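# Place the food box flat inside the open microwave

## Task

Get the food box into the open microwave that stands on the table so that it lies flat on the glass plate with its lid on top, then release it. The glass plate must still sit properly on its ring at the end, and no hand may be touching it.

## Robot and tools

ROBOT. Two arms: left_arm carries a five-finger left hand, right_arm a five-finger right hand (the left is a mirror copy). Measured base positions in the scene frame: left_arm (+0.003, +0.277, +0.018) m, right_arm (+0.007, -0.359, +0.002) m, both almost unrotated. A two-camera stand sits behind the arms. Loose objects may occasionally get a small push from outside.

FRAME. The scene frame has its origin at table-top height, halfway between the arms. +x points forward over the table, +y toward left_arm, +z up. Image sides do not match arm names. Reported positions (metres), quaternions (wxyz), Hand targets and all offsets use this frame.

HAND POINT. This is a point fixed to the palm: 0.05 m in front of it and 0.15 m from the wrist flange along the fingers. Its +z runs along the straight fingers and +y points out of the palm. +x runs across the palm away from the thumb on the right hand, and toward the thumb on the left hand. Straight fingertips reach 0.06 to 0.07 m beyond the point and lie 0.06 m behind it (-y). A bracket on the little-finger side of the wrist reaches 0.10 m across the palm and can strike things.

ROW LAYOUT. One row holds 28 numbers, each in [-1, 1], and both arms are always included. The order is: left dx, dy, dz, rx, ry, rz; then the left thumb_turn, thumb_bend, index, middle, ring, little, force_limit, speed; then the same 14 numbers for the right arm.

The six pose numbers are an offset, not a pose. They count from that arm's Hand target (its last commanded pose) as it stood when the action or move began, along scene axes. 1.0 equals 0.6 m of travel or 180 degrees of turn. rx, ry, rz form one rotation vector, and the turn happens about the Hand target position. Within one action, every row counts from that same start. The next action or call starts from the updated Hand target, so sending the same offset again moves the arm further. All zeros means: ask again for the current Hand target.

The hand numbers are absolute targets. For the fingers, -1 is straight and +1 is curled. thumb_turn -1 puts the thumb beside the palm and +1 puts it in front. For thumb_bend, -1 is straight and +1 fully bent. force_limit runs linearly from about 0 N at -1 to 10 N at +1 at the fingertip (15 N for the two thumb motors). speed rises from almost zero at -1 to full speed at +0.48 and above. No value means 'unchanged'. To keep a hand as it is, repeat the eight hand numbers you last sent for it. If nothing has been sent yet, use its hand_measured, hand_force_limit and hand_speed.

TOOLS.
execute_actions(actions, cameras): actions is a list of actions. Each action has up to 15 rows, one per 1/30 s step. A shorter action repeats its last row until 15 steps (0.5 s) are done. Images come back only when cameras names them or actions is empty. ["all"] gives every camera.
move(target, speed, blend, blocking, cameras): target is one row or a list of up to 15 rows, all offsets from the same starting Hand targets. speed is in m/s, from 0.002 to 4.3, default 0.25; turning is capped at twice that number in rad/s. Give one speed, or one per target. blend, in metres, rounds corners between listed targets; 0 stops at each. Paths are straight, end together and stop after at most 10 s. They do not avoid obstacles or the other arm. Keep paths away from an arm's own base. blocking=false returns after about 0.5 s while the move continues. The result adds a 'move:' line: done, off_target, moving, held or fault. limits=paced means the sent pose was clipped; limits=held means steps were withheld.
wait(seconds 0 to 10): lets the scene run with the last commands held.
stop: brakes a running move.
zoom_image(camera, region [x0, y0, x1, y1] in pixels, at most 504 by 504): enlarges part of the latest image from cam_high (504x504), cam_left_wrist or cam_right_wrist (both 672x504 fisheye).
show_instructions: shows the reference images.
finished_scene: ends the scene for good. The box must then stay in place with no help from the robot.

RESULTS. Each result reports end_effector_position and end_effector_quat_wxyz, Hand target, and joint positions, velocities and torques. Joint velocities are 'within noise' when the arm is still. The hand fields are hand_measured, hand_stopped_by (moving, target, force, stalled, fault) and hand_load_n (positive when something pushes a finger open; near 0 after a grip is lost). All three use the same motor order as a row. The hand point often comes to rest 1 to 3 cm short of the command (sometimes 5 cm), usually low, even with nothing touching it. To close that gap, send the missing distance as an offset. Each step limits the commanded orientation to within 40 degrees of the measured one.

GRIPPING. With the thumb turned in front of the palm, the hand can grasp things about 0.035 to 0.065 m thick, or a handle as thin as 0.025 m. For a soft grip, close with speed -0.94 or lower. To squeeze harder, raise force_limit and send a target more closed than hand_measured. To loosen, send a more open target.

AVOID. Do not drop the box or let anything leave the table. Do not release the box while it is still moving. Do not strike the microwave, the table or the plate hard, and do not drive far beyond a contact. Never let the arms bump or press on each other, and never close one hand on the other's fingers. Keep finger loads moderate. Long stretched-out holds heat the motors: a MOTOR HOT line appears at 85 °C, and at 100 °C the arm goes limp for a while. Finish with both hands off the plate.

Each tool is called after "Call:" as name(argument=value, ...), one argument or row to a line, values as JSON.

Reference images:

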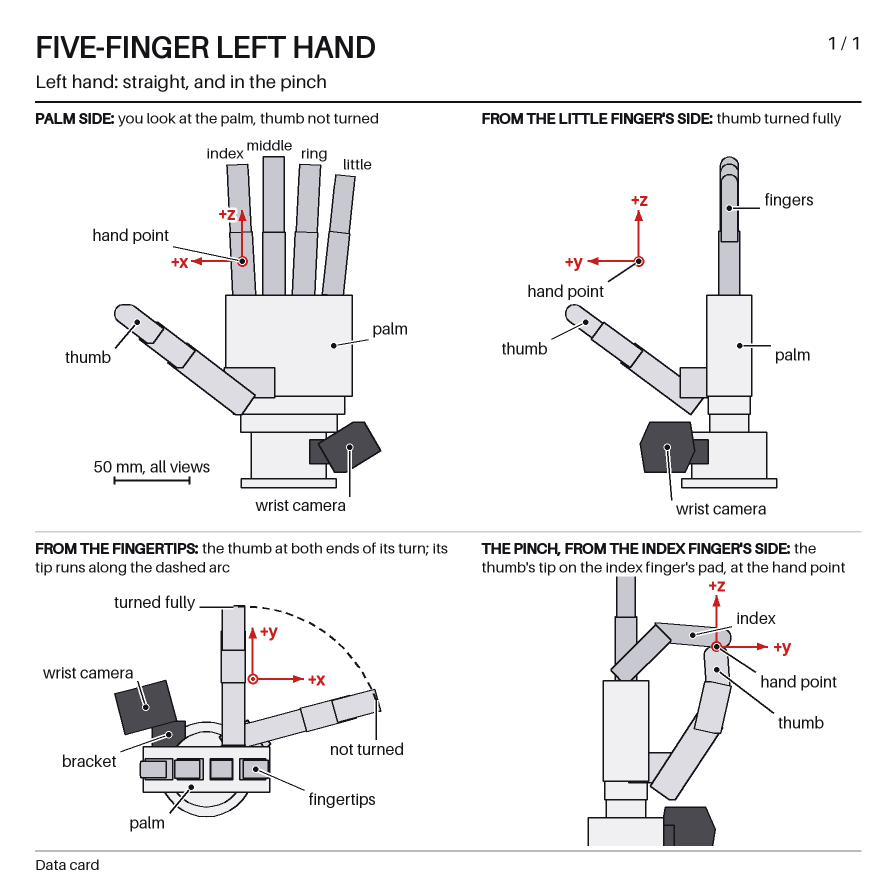

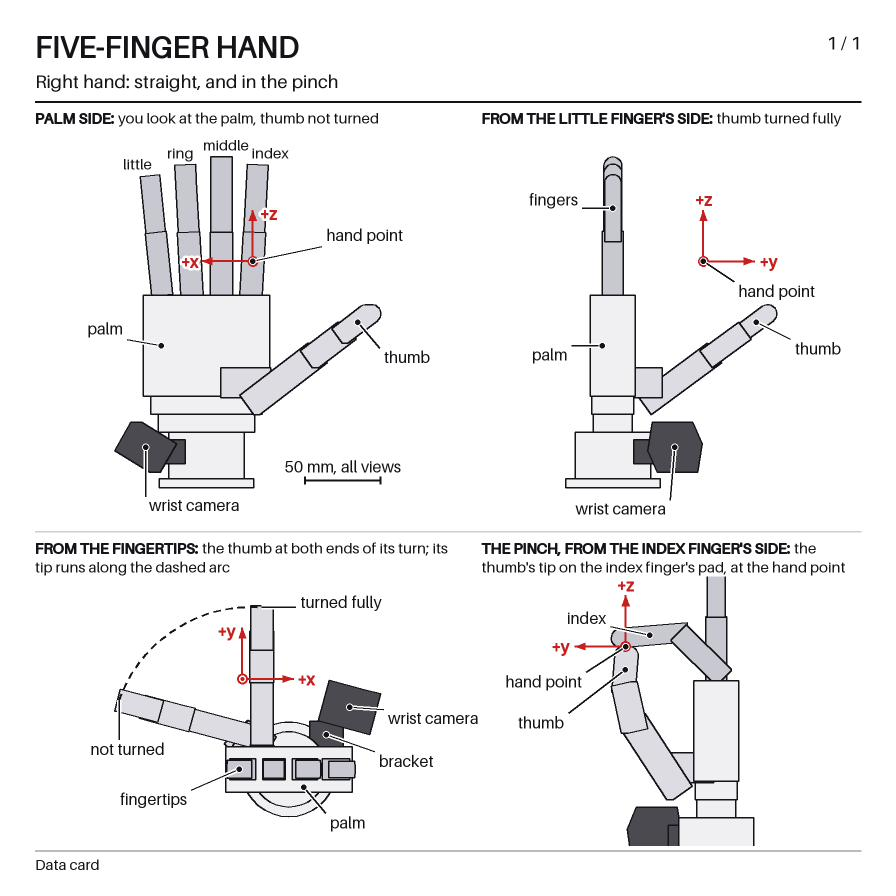

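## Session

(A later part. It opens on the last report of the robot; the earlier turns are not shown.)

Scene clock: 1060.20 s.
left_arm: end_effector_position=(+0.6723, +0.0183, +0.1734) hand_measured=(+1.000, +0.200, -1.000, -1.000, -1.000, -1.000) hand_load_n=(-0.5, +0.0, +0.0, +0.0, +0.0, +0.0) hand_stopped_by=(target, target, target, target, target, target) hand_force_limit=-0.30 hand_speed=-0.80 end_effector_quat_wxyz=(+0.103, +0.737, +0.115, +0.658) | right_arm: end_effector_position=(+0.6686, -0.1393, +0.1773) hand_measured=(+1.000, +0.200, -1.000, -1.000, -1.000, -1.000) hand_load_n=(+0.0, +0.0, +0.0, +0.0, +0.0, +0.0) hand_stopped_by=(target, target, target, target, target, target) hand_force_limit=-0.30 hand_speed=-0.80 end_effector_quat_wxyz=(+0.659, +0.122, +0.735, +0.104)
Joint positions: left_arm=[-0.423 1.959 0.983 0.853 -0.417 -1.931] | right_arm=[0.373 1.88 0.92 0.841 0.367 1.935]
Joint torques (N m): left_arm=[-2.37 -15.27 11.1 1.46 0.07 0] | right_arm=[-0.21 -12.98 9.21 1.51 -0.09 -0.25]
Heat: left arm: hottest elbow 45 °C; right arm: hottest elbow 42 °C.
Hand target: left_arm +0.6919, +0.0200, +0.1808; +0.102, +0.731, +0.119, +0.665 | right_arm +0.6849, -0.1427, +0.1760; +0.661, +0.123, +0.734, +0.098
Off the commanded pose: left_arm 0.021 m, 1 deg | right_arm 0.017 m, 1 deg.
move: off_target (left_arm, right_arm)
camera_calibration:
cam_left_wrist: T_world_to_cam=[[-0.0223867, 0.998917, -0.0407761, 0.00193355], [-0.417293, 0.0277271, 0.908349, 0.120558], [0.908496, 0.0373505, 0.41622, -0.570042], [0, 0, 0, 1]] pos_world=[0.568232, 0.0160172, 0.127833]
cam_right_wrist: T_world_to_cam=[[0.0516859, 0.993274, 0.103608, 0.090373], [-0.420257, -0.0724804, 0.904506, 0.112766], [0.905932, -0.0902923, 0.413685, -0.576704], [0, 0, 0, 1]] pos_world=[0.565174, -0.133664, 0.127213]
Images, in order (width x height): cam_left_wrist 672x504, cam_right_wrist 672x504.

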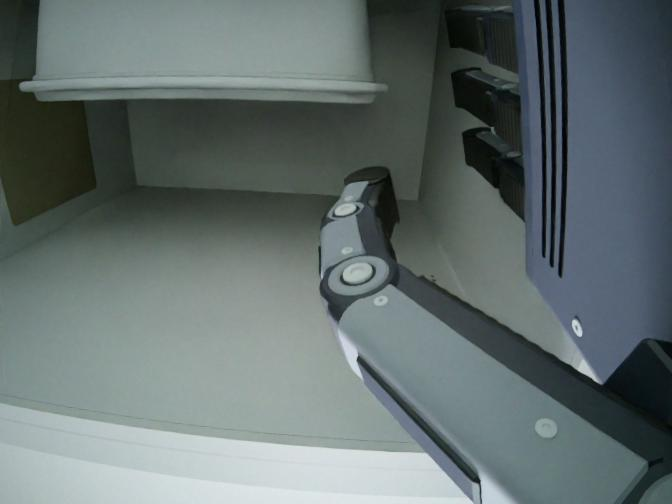

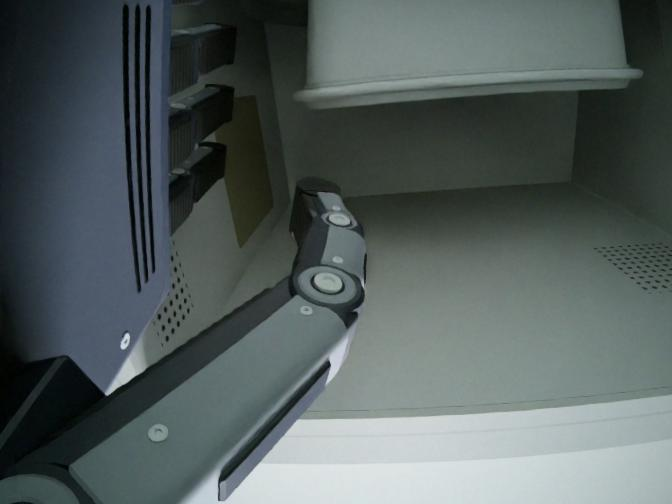

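Call:
move(
  target=[
    [0.183,-0.012,0.0,0,0,0,1,0.2,-1,-1,-1,-1,-0.3,-0.8,0.183,0.004,-0.002,0,0,0,1,0.2,-1,-1,-1,-1,-0.3,-0.8],
  ],
  speed=0.08,
  cameras=["cam_left_wrist","cam_right_wrist"],
)

Call:
zoom_image(
  camera="cam_left_wrist",
  region=[420, 0, 600, 180],
)

Call:
zoom_image(
  camera="cam_right_wrist",
  region=[100, 0, 280, 180],
)

Scene clock: 1069.40 s.
left_arm: end_effector_position=(+0.6778, +0.0188, +0.1707) hand_measured=(+1.000, +0.200, -1.000, -1.000, -1.000, -1.000) hand_load_n=(+0.0, +0.0, +0.0, +0.0, +0.0, +0.0) hand_stopped_by=(target, target, target, target, target, target) hand_force_limit=-0.30 hand_speed=-0.80 end_effector_quat_wxyz=(+0.092, +0.743, +0.118, +0.652) | right_arm: end_effector_position=(+0.7777, -0.1341, +0.1779) hand_measured=(+1.000, +0.200, -1.000, -1.000, -1.000, -1.000) hand_load_n=(+0.0, -0.5, +0.0, +0.0, +0.0, +0.0) hand_stopped_by=(target, target, target, target, target, target) hand_force_limit=-0.30 hand_speed=-0.80 end_effector_quat_wxyz=(+0.658, +0.122, +0.735, +0.104)
Joint positions: left_arm=[-0.423 1.959 0.999 0.812 -0.433 -1.93] | right_arm=[0.316 2.061 1.259 0.684 0.31 1.928]
Joint torques (N m): left_arm=[3.9 -7 27.26 -1.25 2.8 0.15] | right_arm=[-0.38 -15.97 10.62 1.48 -0.09 -0.24]
Heat: left arm: hottest elbow 46 °C; right arm: hottest elbow 42 °C.
Hand target: left_arm +0.8019, +0.0130, +0.1809; +0.102, +0.731, +0.119, +0.665 | right_arm +0.7948, -0.1403, +0.1752; +0.661, +0.123, +0.734, +0.098
Off the commanded pose: left_arm 0.124 m, 2 deg | right_arm 0.018 m, 1 deg.
move: off_target (left_arm, right_arm)
camera_calibration:
cam_left_wrist: T_world_to_cam=[[-0.0388957, 0.998849, -0.0280614, 0.0104727], [-0.398736, 0.0102352, 0.917009, 0.111581], [0.916241, 0.0468568, 0.397879, -0.576289], [0, 0, 0, 1]] pos_world=[0.572918, 0.0154003, 0.127266]
cam_right_wrist: T_world_to_cam=[[0.0509312, 0.993332, 0.103425, 0.0801446], [-0.419808, -0.0726717, 0.904699, 0.158092], [0.906183, -0.0894961, 0.413308, -0.675348], [0, 0, 0, 1]] pos_world=[0.674275, -0.128562, 0.127812]
Images, in order (width x height): cam_left_wrist 672x504, cam_right_wrist 672x504.

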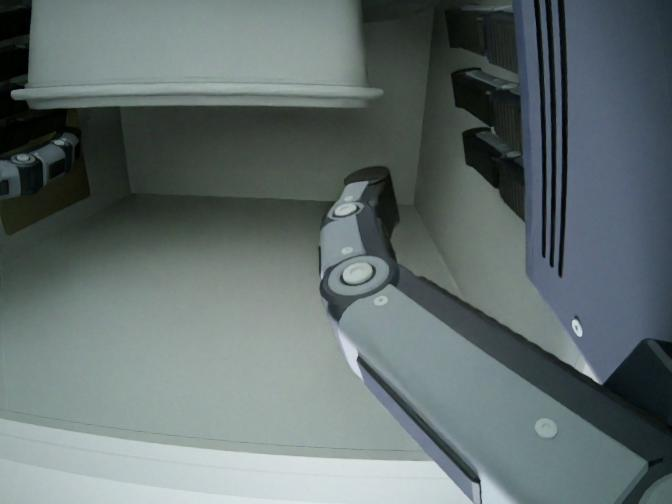

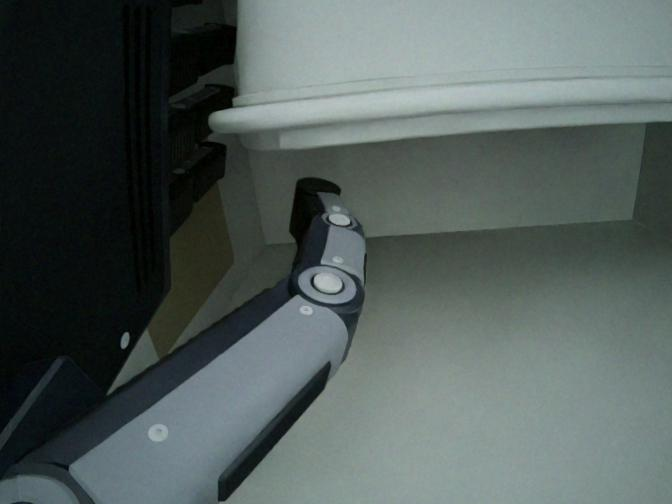

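Scaled by 2.800 from the camera's 672x504 image, which has a finer 960x720 frame.

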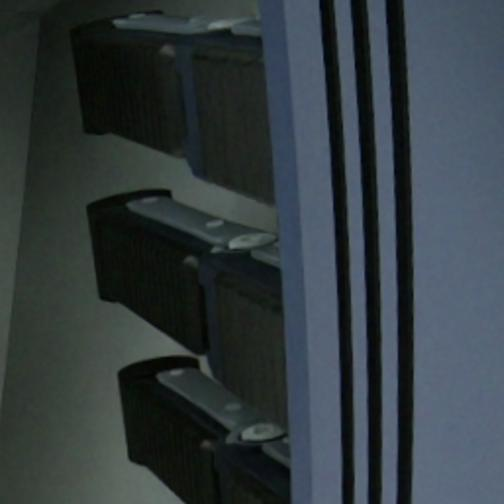

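Scaled by 2.800 from the camera's 672x504 image, which has a finer 960x720 frame.

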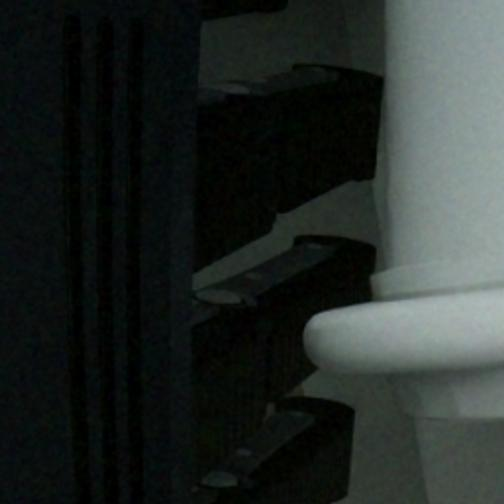

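Call:
move(
  target=[
    [-0.23,0,0,0,0,0,1,0.2,-1,-1,-1,-1,-0.3,-0.8,0,0,0,0,0,0,1,0.2,-1,-1,-1,-1,-0.3,-0.8],
    [-0.24,-0.0167,0,0,0,0,1,0.2,-1,-1,-1,-1,-0.3,-0.8,0,0,0,0,0,0,1,0.2,-1,-1,-1,-1,-0.3,-0.8],
  ],
  speed=0.15,
  cameras=["cam_high","cam_left_wrist"],
)

Scene clock: 1077.70 s.
left_arm: end_effector_position=(+0.6628, +0.0081, +0.1702) hand_measured=(+1.000, +0.200, -1.000, -1.000, -1.000, -1.000) hand_load_n=(-0.5, +0.0, +0.0, +0.0, +0.0, +0.0) hand_stopped_by=(target, target, target, target, target, target) hand_force_limit=-0.30 hand_speed=-0.80 end_effector_quat_wxyz=(+0.094, +0.738, +0.118, +0.658) | right_arm: end_effector_position=(+0.7777, -0.1341, +0.1781) hand_measured=(+1.000, +0.200, -1.000, -1.000, -1.000, -1.000) hand_load_n=(+0.0, +0.0, +0.0, +0.0, +0.0, +0.0) hand_stopped_by=(target, target, target, target, target, target) hand_force_limit=-0.30 hand_speed=-0.80 end_effector_quat_wxyz=(+0.659, +0.122, +0.735, +0.104)
Joint positions: left_arm=[-0.455 1.956 0.972 0.853 -0.467 -1.931] | right_arm=[0.316 2.061 1.26 0.684 0.31 1.928]
Joint torques (N m): left_arm=[-3.96 -17.2 6.05 2.89 -0.16 -0.08] | right_arm=[-0.32 -15.91 10.59 1.58 -0.09 -0.25]
Heat: left arm: hottest elbow 53 °C; right arm: hottest elbow 41 °C.
Hand target: left_arm +0.6578, +0.0029, +0.1809; +0.102, +0.731, +0.119, +0.665 | right_arm +0.7947, -0.1403, +0.1752; +0.661, +0.123, +0.734, +0.098
Off the commanded pose: left_arm 0.013 m, 1 deg | right_arm 0.018 m, 1 deg.
move: off_target (left_arm, right_arm)
camera_calibration:
cam_left_wrist: T_world_to_cam=[[-0.0401206, 0.998699, -0.031461, 0.0220521], [-0.413471, 0.0120702, 0.910437, 0.117069], [0.909633, 0.0495355, 0.412449, -0.559921], [0, 0, 0, 1]] pos_world=[0.558612, 0.00429952, 0.125048]
Images, in order (width x height): cam_high 504x504, cam_left_wrist 672x504.

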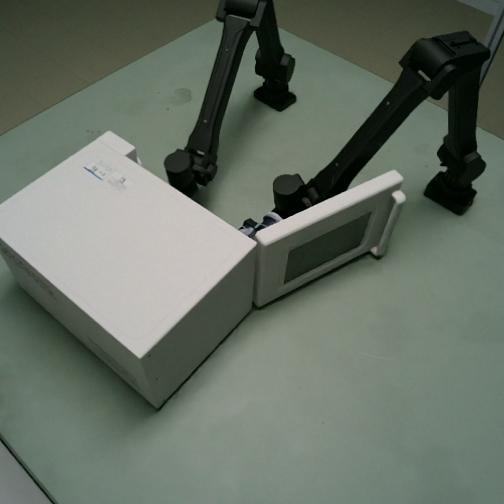

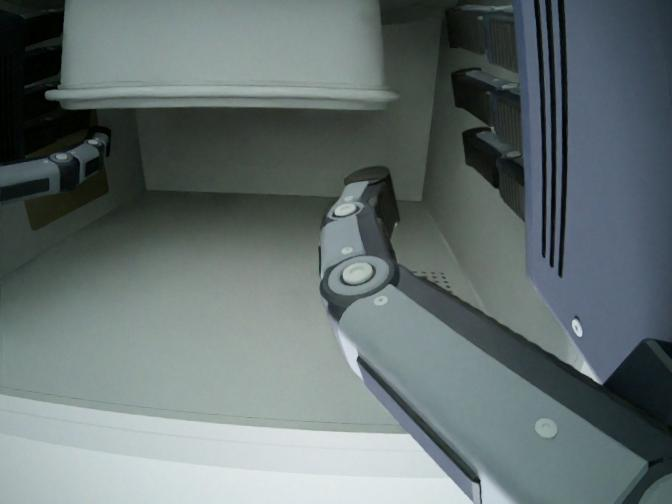

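Call:
move(
  target=[
    [0.12,0.0,0.003,0,0,0,1,0.2,-1,-1,-1,-1,-0.3,-0.8,0,0,0,0,0,0,1,0.2,-1,-1,-1,-1,-0.3,-0.8],
    [0.237,0.004,0.003,0,0,0,1,0.2,-1,-1,-1,-1,-0.3,-0.8,0,0,0,0,0,0,1,0.2,-1,-1,-1,-1,-0.3,-0.8],
  ],
  speed=0.08,
  blend=0.005,
  cameras=["cam_high","cam_left_wrist","cam_right_wrist"],
)

Call:
zoom_image(
  camera="cam_left_wrist",
  region=[380, 0, 560, 180],
)

Scene clock: 1088.97 s.
left_arm: end_effector_position=(+0.7652, +0.0167, +0.1499) hand_measured=(+1.000, +0.200, -1.000, -1.000, -1.000, -1.000) hand_load_n=(+0.0, +0.0, -0.5, +0.0, +0.0, +1.5) hand_stopped_by=(target, target, target, target, target, target) hand_force_limit=-0.30 hand_speed=-0.80 end_effector_quat_wxyz=(+0.026, +0.756, +0.077, +0.649) | right_arm: end_effector_position=(+0.7779, -0.1343, +0.1775) hand_measured=(+1.000, +0.200, -1.000, -1.000, -1.000, -1.000) hand_load_n=(+0.0, +0.0, +0.0, +0.5, +0.0, +0.0) hand_stopped_by=(target, target, target, target, target, target) hand_force_limit=-0.30 hand_speed=-0.80 end_effector_quat_wxyz=(+0.658, +0.122, +0.736, +0.104)
Joint positions: left_arm=[-0.371 2.108 1.267 0.669 -0.425 -1.783] | right_arm=[0.316 2.062 1.26 0.684 0.31 1.928]
Joint torques (N m): left_arm=[-2.14 -16.62 16.12 2.03 2.03 -1.44] | right_arm=[-0.32 -16.09 10.61 1.61 -0.09 -0.25]
Heat: left arm: hottest elbow 50 °C; right arm: hottest elbow 40 °C.
Hand target: left_arm +0.8000, +0.0053, +0.1825; +0.102, +0.731, +0.119, +0.665 | right_arm +0.7947, -0.1403, +0.1750; +0.661, +0.122, +0.734, +0.098
Off the commanded pose: left_arm 0.049 m, 11 deg | right_arm 0.018 m, 1 deg.
move: off_target (left_arm, right_arm)
camera_calibration:
cam_left_wrist: T_world_to_cam=[[-0.0595702, 0.990094, 0.12714, 0.00812516], [-0.370551, -0.140199, 0.91817, 0.146381], [0.9269, 0.00758375, 0.375232, -0.65215], [0, 0, 0, 1]] pos_world=[0.659203, 0.0174235, 0.109272]
cam_right_wrist: T_world_to_cam=[[0.0513571, 0.993327, 0.103268, 0.0800974], [-0.41949, -0.0723829, 0.90487, 0.158233], [0.906306, -0.0897912, 0.412973, -0.6755], [0, 0, 0, 1]] pos_world=[0.674474, -0.128763, 0.127511]

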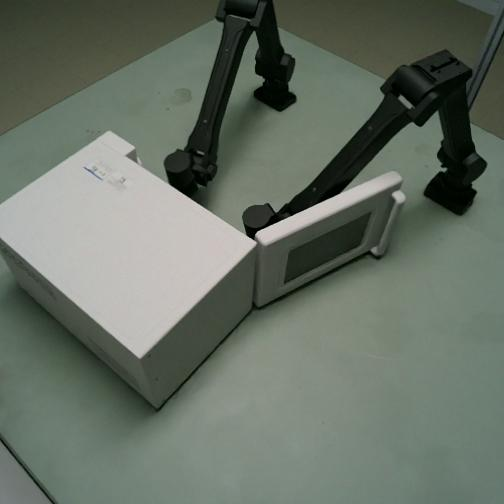

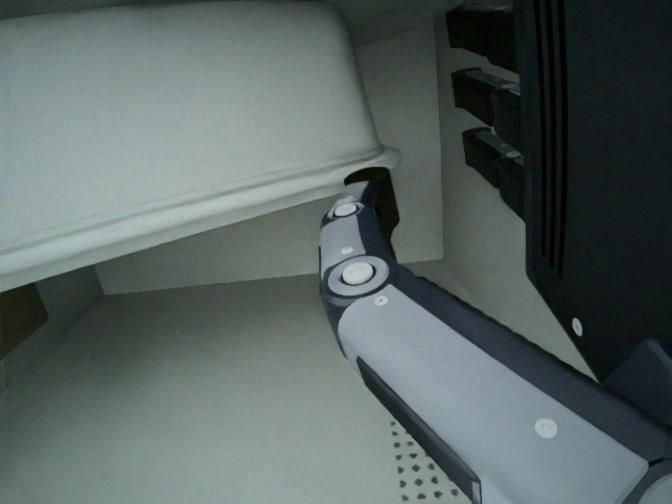

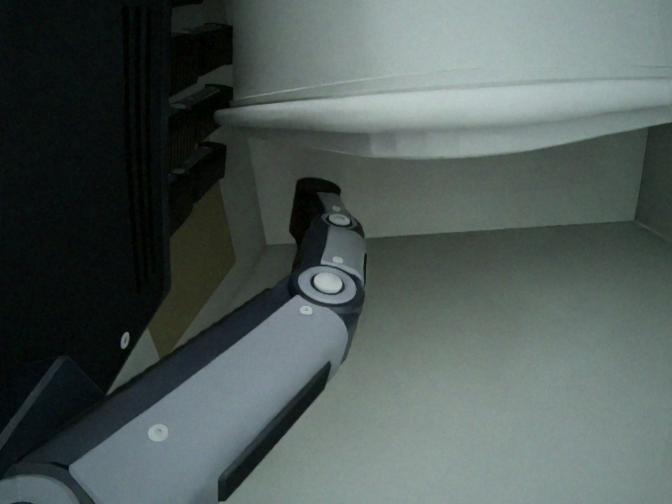

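Scaled by 2.800 from the camera's 672x504 image, which has a finer 960x720 frame.

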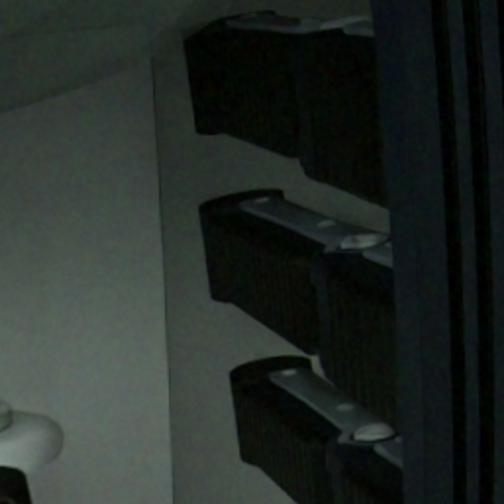

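Call:
zoom_image(
  camera="cam_right_wrist",
  region=[170, 0, 672, 250],
)

Call:
zoom_image(
  camera="cam_left_wrist",
  region=[0, 0, 500, 300],
)

Scaled by 1.004 from the camera's 672x504 image, which has a finer 960x720 frame.

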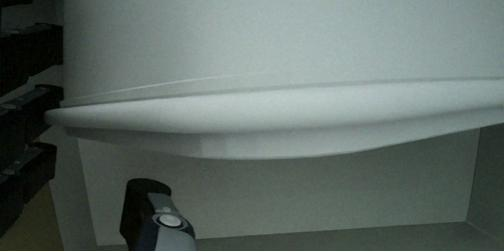

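Scaled by 1.008 from the camera's 672x504 image, which has a finer 960x720 frame.

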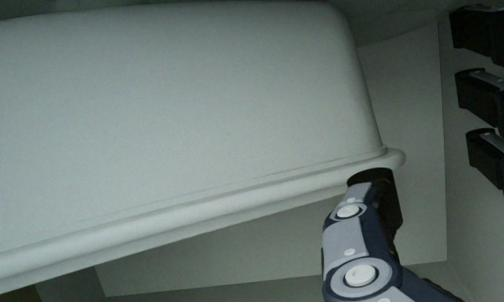

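Call:
move(
  target=[
    [-0.2,0.0,-0.035,0,0,0,1,0.2,-1,-1,-1,-1,-0.3,-0.8,0,0,0,0,0,0,1,0.2,-1,-1,-1,-1,-0.3,-0.8],
    [-0.4,0.01,0.0,0,0,0,1,0.2,-1,-1,-1,-1,-0.3,-0.8,0,0,0,0,0,0,1,0.2,-1,-1,-1,-1,-0.3,-0.8],
  ],
  speed=0.08,
  blend=0.005,
  cameras=["cam_left_wrist","cam_right_wrist"],
)

Scene clock: 1115.33 s.
left_arm: end_effector_position=(+0.5651, +0.0164, +0.1705) hand_measured=(+1.000, +0.200, -1.000, -1.000, -1.000, -1.000) hand_load_n=(+0.0, +0.0, +0.0, +0.0, -0.5, +0.0) hand_stopped_by=(target, target, target, target, target, target) hand_force_limit=-0.30 hand_speed=-0.80 end_effector_quat_wxyz=(+0.090, +0.739, +0.116, +0.658) | right_arm: end_effector_position=(+0.7779, -0.1343, +0.1775) hand_measured=(+1.000, +0.200, -1.000, -1.000, -1.000, -1.000) hand_load_n=(+0.0, +0.0, +0.0, +0.0, +0.0, +0.0) hand_stopped_by=(target, target, target, target, target, target) hand_force_limit=-0.30 hand_speed=-0.80 end_effector_quat_wxyz=(+0.658, +0.122, +0.736, +0.104)
Joint positions: left_arm=[-0.539 1.814 0.703 0.97 -0.552 -1.936] | right_arm=[0.316 2.062 1.26 0.684 0.31 1.928]
Joint torques (N m): left_arm=[-4.37 -14.21 5.31 2.77 -0.22 -0.12] | right_arm=[-0.32 -16.03 10.66 1.58 -0.1 -0.25]
Heat: left arm: hottest elbow 48 °C; right arm: hottest elbow 40 °C.
Hand target: left_arm +0.5600, +0.0113, +0.1828; +0.102, +0.731, +0.119, +0.665 | right_arm +0.7947, -0.1403, +0.1750; +0.661, +0.123, +0.734, +0.098
Off the commanded pose: left_arm 0.014 m, 2 deg | right_arm 0.018 m, 1 deg.
move: off_target (left_arm, right_arm)
camera_calibration:
cam_left_wrist: T_world_to_cam=[[-0.0415529, 0.998883, -0.0225188, 0.0090939], [-0.411277, 0.00344009, 0.911504, 0.0750271], [0.910563, 0.0471371, 0.410675, -0.47177], [0, 0, 0, 1]] pos_world=[0.460811, 0.012896, 0.125561]
cam_right_wrist: T_world_to_cam=[[0.0513571, 0.993327, 0.103268, 0.0800974], [-0.41949, -0.0723829, 0.90487, 0.158233], [0.906306, -0.0897912, 0.412973, -0.6755], [0, 0, 0, 1]] pos_world=[0.674474, -0.128763, 0.127511]
Images, in order (width x height): cam_left_wrist 672x504, cam_right_wrist 672x504.

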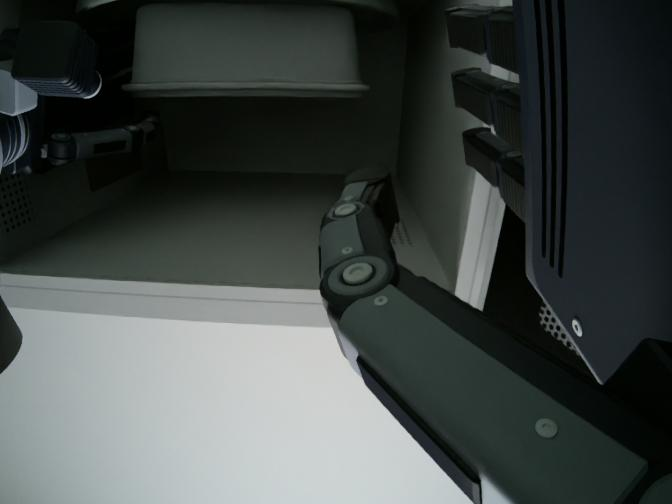

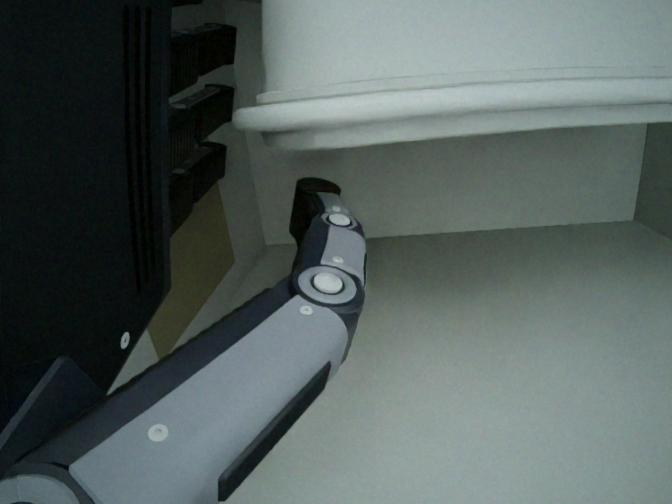

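Call:
move(
  target=[
    [0.05,-0.022,0.007,0,0,0,1,-1,-1,-1,-1,-1,-0.3,-0.3,0,0,0,0,0,0,1,-1,-1,-1,-1,-1,-0.3,-0.3],
    [0.2,-0.022,0.007,0,0,0,1,-1,-1,-1,-1,-1,-0.3,-0.3,0,0,0,0,0,0,1,-1,-1,-1,-1,-1,-0.3,-0.3],
  ],
  speed=0.1,
  cameras=["cam_high","cam_left_wrist","cam_right_wrist"],
)

Scene clock: 1156.33 s.
left_arm: end_effector_position=(+0.6649, -0.0026, +0.1783) hand_measured=(+1.000, -1.000, -1.000, -1.000, -1.000, -1.000) hand_load_n=(+0.0, +0.0, +0.0, +0.0, +0.0, +0.0) hand_stopped_by=(target, target, target, target, target, target) hand_force_limit=-0.30 hand_speed=-0.30 end_effector_quat_wxyz=(+0.102, +0.738, +0.115, +0.658) | right_arm: end_effector_position=(+0.7779, -0.1343, +0.1775) hand_measured=(+1.000, -1.000, -1.000, -1.000, -1.000, -1.000) hand_load_n=(+0.0, +0.0, +0.0, +0.0, +0.0, +0.0) hand_stopped_by=(target, target, target, target, target, target) hand_force_limit=-0.30 hand_speed=-0.30 end_effector_quat_wxyz=(+0.658, +0.122, +0.736, +0.104)
Joint positions: left_arm=[-0.466 1.949 0.991 0.83 -0.462 -1.936] | right_arm=[0.316 2.062 1.26 0.684 0.31 1.927]
Joint torques (N m): left_arm=[-2.43 -15.79 10.13 1.7 0.02 0.01] | right_arm=[-0.32 -15.97 10.62 1.55 -0.08 -0.23]
Heat: left arm: hottest elbow 43 °C; right arm: hottest elbow 40 °C.
Hand target: left_arm +0.6801, -0.0017, +0.1870; +0.102, +0.731, +0.119, +0.665 | right_arm +0.7947, -0.1403, +0.1750; +0.661, +0.123, +0.734, +0.098
Off the commanded pose: left_arm 0.017 m, 1 deg | right_arm 0.018 m, 1 deg.
move: off_target (left_arm, right_arm)
camera_calibration:
cam_left_wrist: T_world_to_cam=[[-0.0247563, 0.998926, -0.0391569, 0.0241692], [-0.415492, 0.0253443, 0.909243, 0.112277], [0.90926, 0.0387789, 0.414419, -0.564834], [0, 0, 0, 1]] pos_world=[0.56083, -0.00508519, 0.132937]
cam_right_wrist: T_world_to_cam=[[0.0513, 0.993368, 0.102901, 0.0801883], [-0.419544, -0.0720678, 0.90487, 0.15831], [0.906284, -0.0895915, 0.413064, -0.675472], [0, 0, 0, 1]] pos_world=[0.674474, -0.128764, 0.127512]

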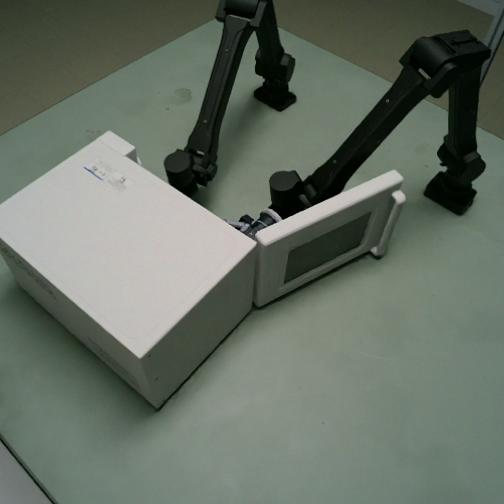

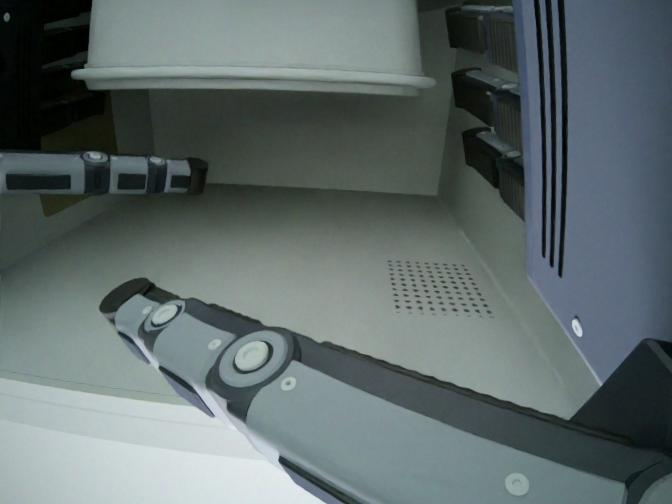

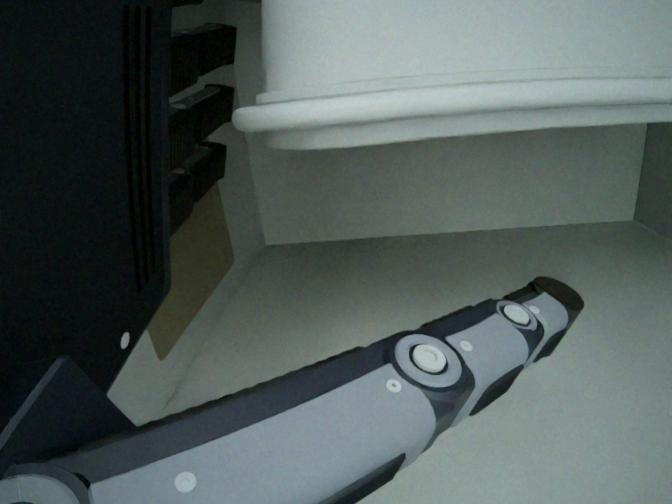

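Call:
move(
  target=[
    [0.03,0.01,0.0,0,0,0,1,-1,-1,-1,-1,-1,-0.3,-0.3,0,0,0,0,0,0,1,-1,-1,-1,-1,-1,-0.3,-0.3],
    [0.1,0.01,0.0,0,0,0,1,-1,-1,-1,-1,-1,-0.3,-0.3,0,0,0,0,0,0,1,-1,-1,-1,-1,-1,-0.3,-0.3],
  ],
  speed=0.08,
  blend=0.005,
  cameras=["cam_left_wrist","cam_right_wrist"],
)

Scene clock: 1163.30 s.
left_arm: end_effector_position=(+0.7245, +0.0023, +0.1769) hand_measured=(+1.000, -1.000, -1.000, -1.000, -1.000, -1.000) hand_load_n=(-0.5, +0.0, +0.0, +0.5, +0.0, +0.0) hand_stopped_by=(target, target, target, target, target, target) hand_force_limit=-0.30 hand_speed=-0.30 end_effector_quat_wxyz=(+0.102, +0.738, +0.116, +0.656) | right_arm: end_effector_position=(+0.7779, -0.1343, +0.1775) hand_measured=(+1.000, -1.000, -1.000, -1.000, -1.000, -1.000) hand_load_n=(-0.5, +0.0, +0.0, +0.0, +0.0, +0.0) hand_stopped_by=(target, target, target, target, target, target) hand_force_limit=-0.30 hand_speed=-0.30 end_effector_quat_wxyz=(+0.658, +0.122, +0.736, +0.104)
Joint positions: left_arm=[-0.412 2.038 1.158 0.752 -0.408 -1.933] | right_arm=[0.316 2.062 1.26 0.684 0.31 1.927]
Joint torques (N m): left_arm=[-2.02 -17.61 10.88 1.83 -0.01 0.03] | right_arm=[-0.44 -16.03 10.66 1.58 -0.09 -0.23]
Heat: left arm: hottest elbow 43 °C; right arm: hottest elbow 40 °C.
Hand target: left_arm +0.7400, +0.0042, +0.1868; +0.102, +0.731, +0.119, +0.665 | right_arm +0.7947, -0.1403, +0.1750; +0.661, +0.123, +0.734, +0.098
Off the commanded pose: left_arm 0.019 m, 1 deg | right_arm 0.018 m, 1 deg.
move: off_target (left_arm, right_arm)
camera_calibration:
cam_left_wrist: T_world_to_cam=[[-0.0252135, 0.998804, -0.0418919, 0.0214455], [-0.412886, 0.0277596, 0.91036, 0.136074], [0.910434, 0.0402499, 0.411692, -0.618943], [0, 0, 0, 1]] pos_world=[0.62023, -0.00028482, 0.131836]
cam_right_wrist: T_world_to_cam=[[0.0513, 0.993368, 0.102901, 0.0801883], [-0.419544, -0.0720678, 0.90487, 0.15831], [0.906284, -0.0895915, 0.413064, -0.675472], [0, 0, 0, 1]] pos_world=[0.674474, -0.128764, 0.127512]
Images, in order (width x height): cam_left_wrist 672x504, cam_right_wrist 672x504.

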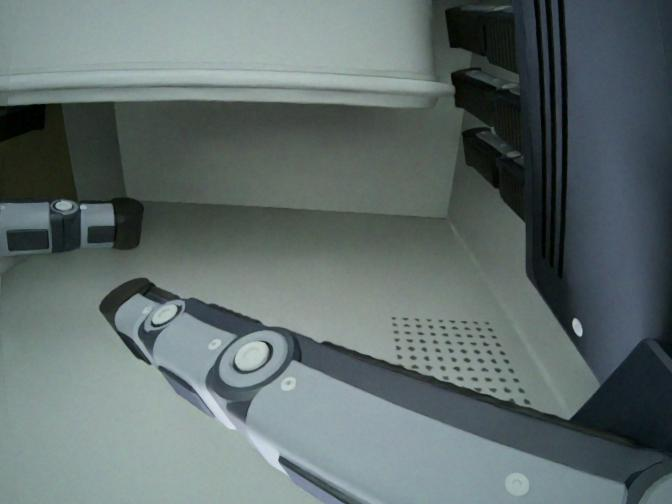

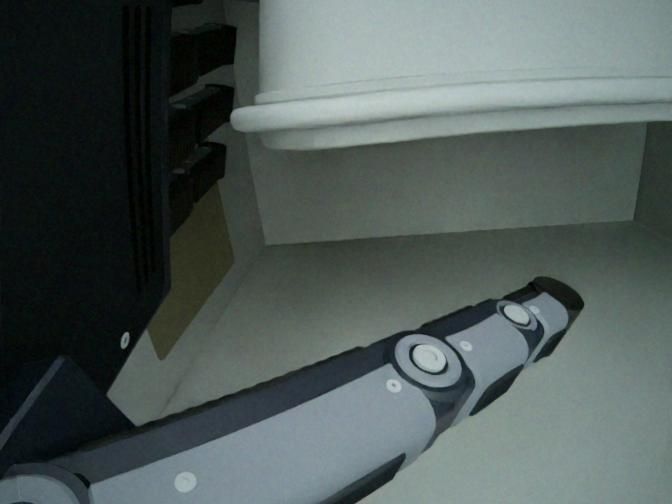

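Call:
move(
  target=[
    [0.0,0.012,0.0,0,0,0.0139,1,-1,-1,-1,-1,-1,-0.3,-0.3,0,0,0,0,0,0,1,-1,-1,-1,-1,-1,-0.3,-0.3],
    [0.095,0.012,0.0,0,0,0.0139,1,-1,-1,-1,-1,-1,-0.3,-0.3,0,0,0,0,0,0,1,-1,-1,-1,-1,-1,-0.3,-0.3],
  ],
  speed=0.06,
  blend=0.005,
  cameras=["cam_left_wrist","cam_right_wrist"],
)

Call:
zoom_image(
  camera="cam_left_wrist",
  region=[400, 0, 580, 180],
)

Call:
zoom_image(
  camera="cam_right_wrist",
  region=[120, 0, 300, 180],
)

Scene clock: 1174.10 s.
left_arm: end_effector_position=(+0.7810, +0.0073, +0.1759) hand_measured=(+1.000, -1.000, -1.000, -1.000, -1.000, -1.000) hand_load_n=(-0.5, +0.0, +0.0, +0.0, +0.0, +0.0) hand_stopped_by=(target, target, target, target, target, target) hand_force_limit=-0.30 hand_speed=-0.30 end_effector_quat_wxyz=(+0.088, +0.736, +0.131, +0.658) | right_arm: end_effector_position=(+0.7779, -0.1343, +0.1775) hand_measured=(+1.000, -1.000, -1.000, -1.000, -1.000, -1.000) hand_load_n=(-0.5, +0.0, +0.0, +0.0, +0.0, +0.0) hand_stopped_by=(target, target, target, target, target, target) hand_force_limit=-0.30 hand_speed=-0.30 end_effector_quat_wxyz=(+0.658, +0.122, +0.736, +0.104)
Joint positions: left_arm=[-0.382 2.13 1.336 0.663 -0.42 -1.933] | right_arm=[0.316 2.062 1.26 0.684 0.31 1.927]
Joint torques (N m): left_arm=[-1.61 -19.08 11.59 1.88 0.01 -0.02] | right_arm=[-0.32 -15.97 10.65 1.52 -0.08 -0.23]
Heat: left arm: hottest elbow 43 °C; right arm: hottest elbow 40 °C.
Hand target: left_arm +0.7970, +0.0113, +0.1868; +0.087, +0.728, +0.135, +0.667 | right_arm +0.7947, -0.1403, +0.1750; +0.661, +0.123, +0.734, +0.098
Off the commanded pose: left_arm 0.020 m, 1 deg | right_arm 0.018 m, 1 deg.
move: off_target (left_arm, right_arm)
camera_calibration:
cam_left_wrist: T_world_to_cam=[[-0.0670727, 0.996958, -0.0396916, 0.0502281], [-0.412526, 0.00851199, 0.910906, 0.159995], [0.908473, 0.0774708, 0.4107, -0.668825], [0, 0, 0, 1]] pos_world=[0.67698, 0.00037718, 0.13094]
cam_right_wrist: T_world_to_cam=[[0.0513, 0.993368, 0.102901, 0.0801883], [-0.419544, -0.0720678, 0.90487, 0.15831], [0.906284, -0.0895915, 0.413064, -0.675472], [0, 0, 0, 1]] pos_world=[0.674474, -0.128764, 0.127512]
Images, in order (width x height): cam_left_wrist 672x504, cam_right_wrist 672x504.

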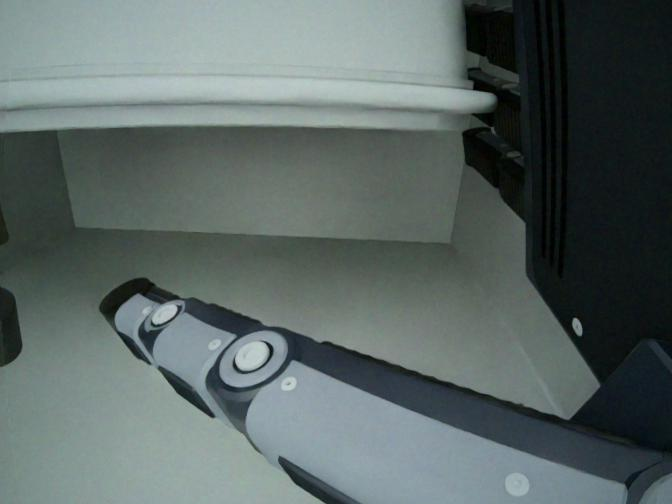

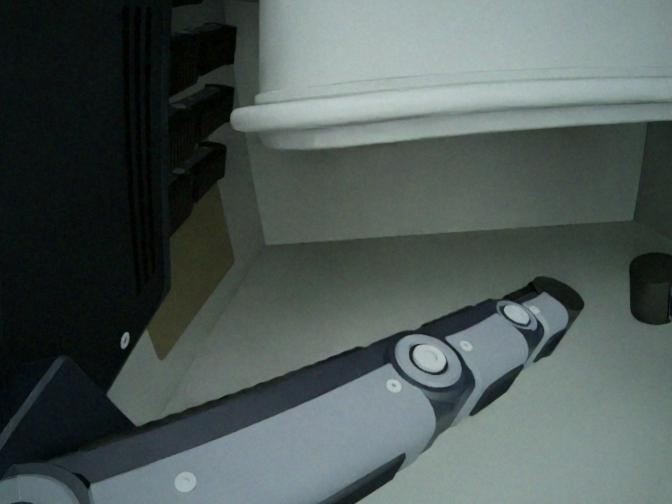

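Scaled by 2.800 from the camera's 672x504 image, which has a finer 960x720 frame.

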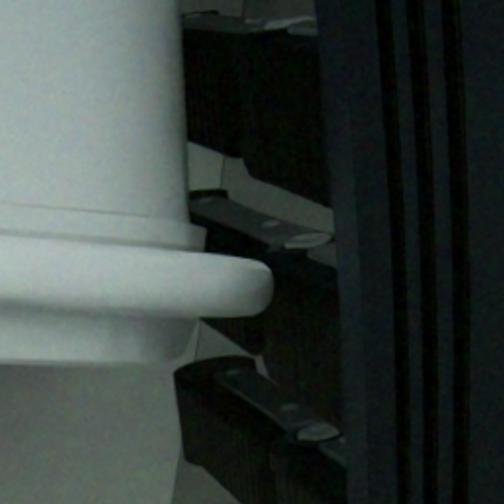

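Scaled by 2.800 from the camera's 672x504 image, which has a finer 960x720 frame.

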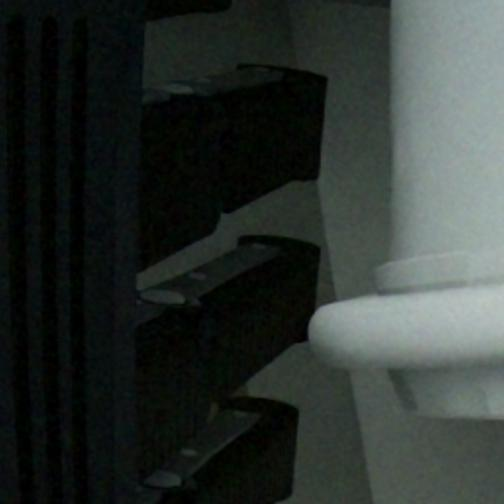

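Call:
move(
  target=[
    [0.0,-0.02,0.0,0,0,-0.01,1,-1,-1,-1,-1,-1,-0.3,-0.3,0,0.035,0,0,0,0.01,1,-1,-1,-1,-1,-1,-0.3,-0.3],
    [0,-0.0655,0.0,0,0,-0.0278,1,-1,-1,-1,-1,-1,-0.3,-0.3,0,0.0988,0,0,0,0.0167,1,-1,-1,-1,-1,-1,-0.3,-0.3],
  ],
  speed=0.04,
  cameras=["cam_left_wrist","cam_right_wrist"],
)

Call:
zoom_image(
  camera="cam_left_wrist",
  region=[400, 0, 580, 180],
)

Call:
zoom_image(
  camera="cam_right_wrist",
  region=[120, 0, 300, 180],
)

Scene clock: 1186.40 s.
left_arm: end_effector_position=(+0.7884, -0.0058, +0.1749) hand_measured=(+1.000, -1.000, -1.000, -1.000, -1.000, -1.000) hand_load_n=(+0.0, -0.5, +0.0, +0.0, +0.0, +0.5) hand_stopped_by=(target, target, target, target, target, target) hand_force_limit=-0.30 hand_speed=-0.30 end_effector_quat_wxyz=(+0.100, +0.740, +0.112, +0.655) | right_arm: end_effector_position=(+0.7898, -0.1220, +0.1774) hand_measured=(+1.000, -1.000, -1.000, -1.000, -1.000, -1.000) hand_load_n=(+0.0, +0.0, +0.0, +0.5, +0.0, +0.0) hand_stopped_by=(target, target, target, target, target, target) hand_force_limit=-0.30 hand_speed=-0.30 end_effector_quat_wxyz=(+0.659, +0.124, +0.735, +0.099)
Joint positions: left_arm=[-0.382 2.149 1.373 0.645 -0.375 -1.921] | right_arm=[0.333 2.089 1.314 0.656 0.338 1.927]
Joint torques (N m): left_arm=[-4.66 -19.31 12.29 1.94 0.46 -0.04] | right_arm=[4.42 -16.38 11 1.59 -0.35 -0.2]
Heat: left arm: hottest elbow 44 °C; right arm: hottest elbow 40 °C.
Hand target: left_arm +0.7970, -0.0279, +0.1867; +0.116, +0.733, +0.103, +0.662 | right_arm +0.7948, -0.0810, +0.1751; +0.658, +0.103, +0.737, +0.115
Off the commanded pose: left_arm 0.027 m, 2 deg | right_arm 0.041 m, 3 deg.
move: off_target (left_arm, right_arm)
camera_calibration:
cam_left_wrist: T_world_to_cam=[[-0.0212194, 0.999225, -0.0331555, 0.0264053], [-0.409314, 0.0215738, 0.912139, 0.161393], [0.912147, 0.032926, 0.408539, -0.676772], [0, 0, 0, 1]] pos_world=[0.683936, -0.00758333, 0.13015]
cam_right_wrist: T_world_to_cam=[[0.0620832, 0.993171, 0.0987809, 0.0595002], [-0.41953, -0.0638356, 0.905494, 0.165241], [0.905616, -0.0976576, 0.412702, -0.685529], [0, 0, 0, 1]] pos_world=[0.686456, -0.115493, 0.127417]
Images, in order (width x height): cam_left_wrist 672x504, cam_right_wrist 672x504.

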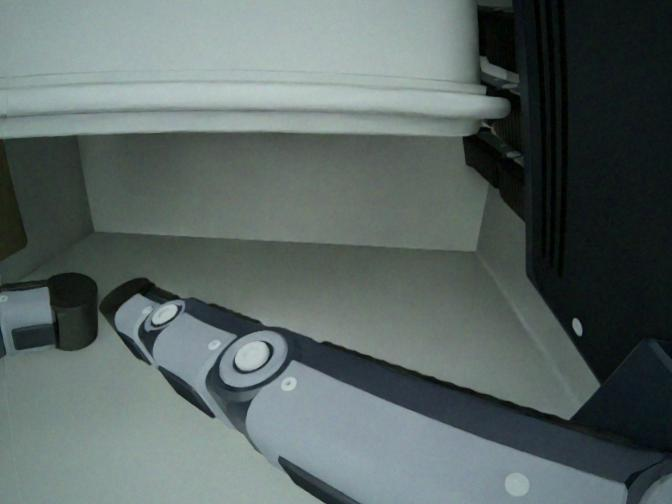

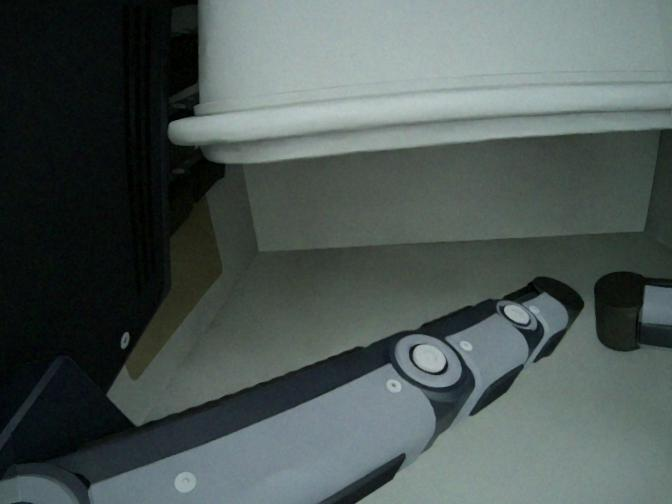

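Scaled by 2.800 from the camera's 672x504 image, which has a finer 960x720 frame.

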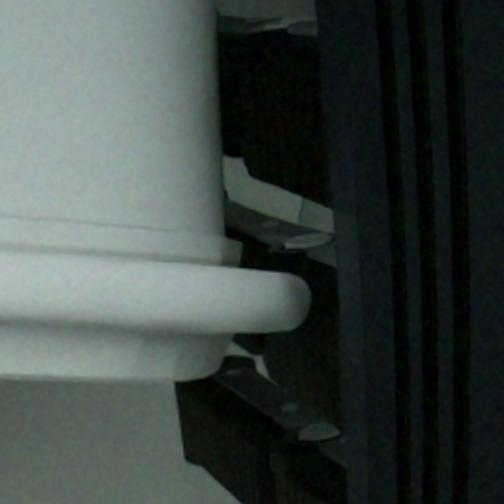

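Scaled by 2.800 from the camera's 672x504 image, which has a finer 960x720 frame.

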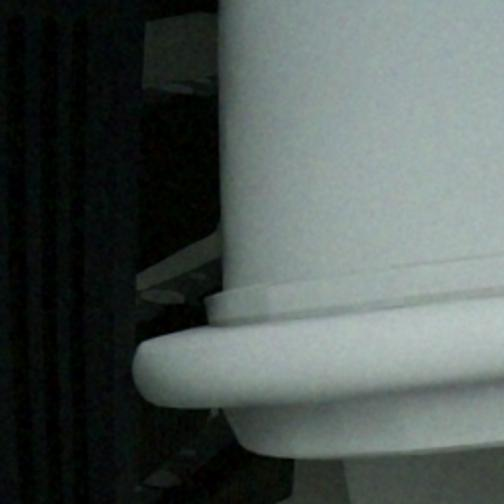

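Call:
move(
  target=[
    [0,0,0,0,0,0,1,-1,-1,-1,-0.75,-0.75,-0.3,-0.85,0,0,0,0,0,0,1,-1,-1,-1,-0.75,-0.75,-0.3,-0.85],
    [0,-0.004,0.0333,0,0,0,1,-1,-1,-1,-0.75,-0.75,-0.3,-0.85,0,0.004,0.0333,0,0,0,1,-1,-1,-1,-0.75,-0.75,-0.3,-0.85],
  ],
  speed=0.05,
  cameras=["cam_left_wrist","cam_right_wrist"],
)

Scene clock: 1201.50 s.
left_arm: end_effector_position=(+0.7914, -0.0058, +0.1716) hand_measured=(+1.000, -1.000, -1.000, -1.000, -0.822, -0.876) hand_load_n=(+0.0, +0.0, +0.0, +0.0, +4.5, +0.0) hand_stopped_by=(target, target, target, target, force, force) hand_force_limit=-0.30 hand_speed=-0.85 end_effector_quat_wxyz=(+0.093, +0.748, +0.111, +0.648) | right_arm: end_effector_position=(+0.7930, -0.1228, +0.1750) hand_measured=(+1.000, -1.000, -1.000, -1.000, -0.948, -0.990) hand_load_n=(+0.0, +0.0, +0.0, +0.0, +2.0, -0.5) hand_stopped_by=(target, target, target, target, force, force) hand_force_limit=-0.30 hand_speed=-0.85 end_effector_quat_wxyz=(+0.652, +0.126, +0.742, +0.091)
Joint positions: left_arm=[-0.381 2.147 1.383 0.61 -0.38 -1.917] | right_arm=[0.333 2.087 1.324 0.622 0.347 1.925]
Joint torques (N m): left_arm=[-4.95 -22.48 11.86 1.72 0.52 -0.11] | right_arm=[4.78 -19.25 10.82 1.32 -0.58 -0.17]
Heat: left arm: hottest elbow 43 °C; right arm: hottest elbow 41 °C.
Hand target: left_arm +0.7970, -0.0303, +0.2070; +0.116, +0.733, +0.103, +0.662 | right_arm +0.7948, -0.0787, +0.1952; +0.658, +0.103, +0.737, +0.115
Off the commanded pose: left_arm 0.043 m, 4 deg | right_arm 0.049 m, 4 deg.
move: off_target (left_arm, right_arm)
camera_calibration:
cam_left_wrist: T_world_to_cam=[[-0.0266153, 0.999456, -0.0194598, 0.0282626], [-0.38951, 0.00755942, 0.920991, 0.148336], [0.920637, 0.0320923, 0.389097, -0.681708], [0, 0, 0, 1]] pos_world=[0.686136, -0.00749103, 0.129185]
cam_right_wrist: T_world_to_cam=[[0.0731709, 0.993474, 0.0874982, 0.0536571], [-0.401593, -0.050956, 0.9144, 0.154461], [0.912891, -0.102046, 0.395244, -0.690777], [0, 0, 0, 1]] pos_world=[0.688708, -0.115927, 0.127092]
Images, in order (width x height): cam_left_wrist 672x504, cam_right_wrist 672x504.

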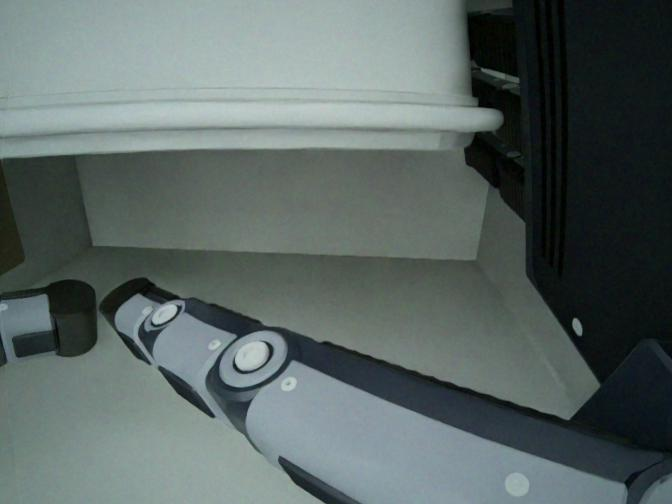

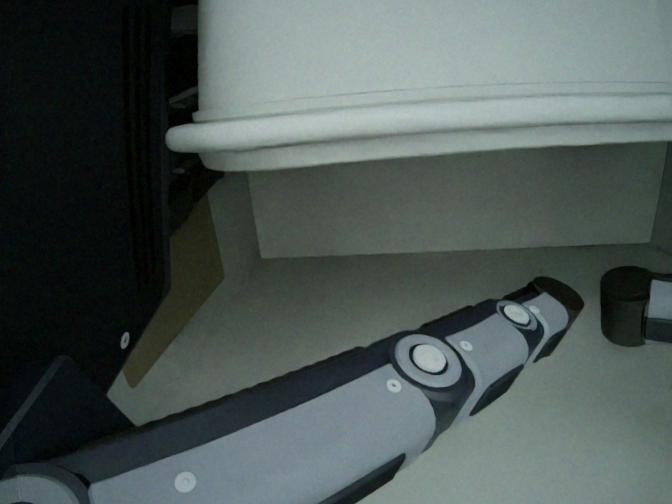

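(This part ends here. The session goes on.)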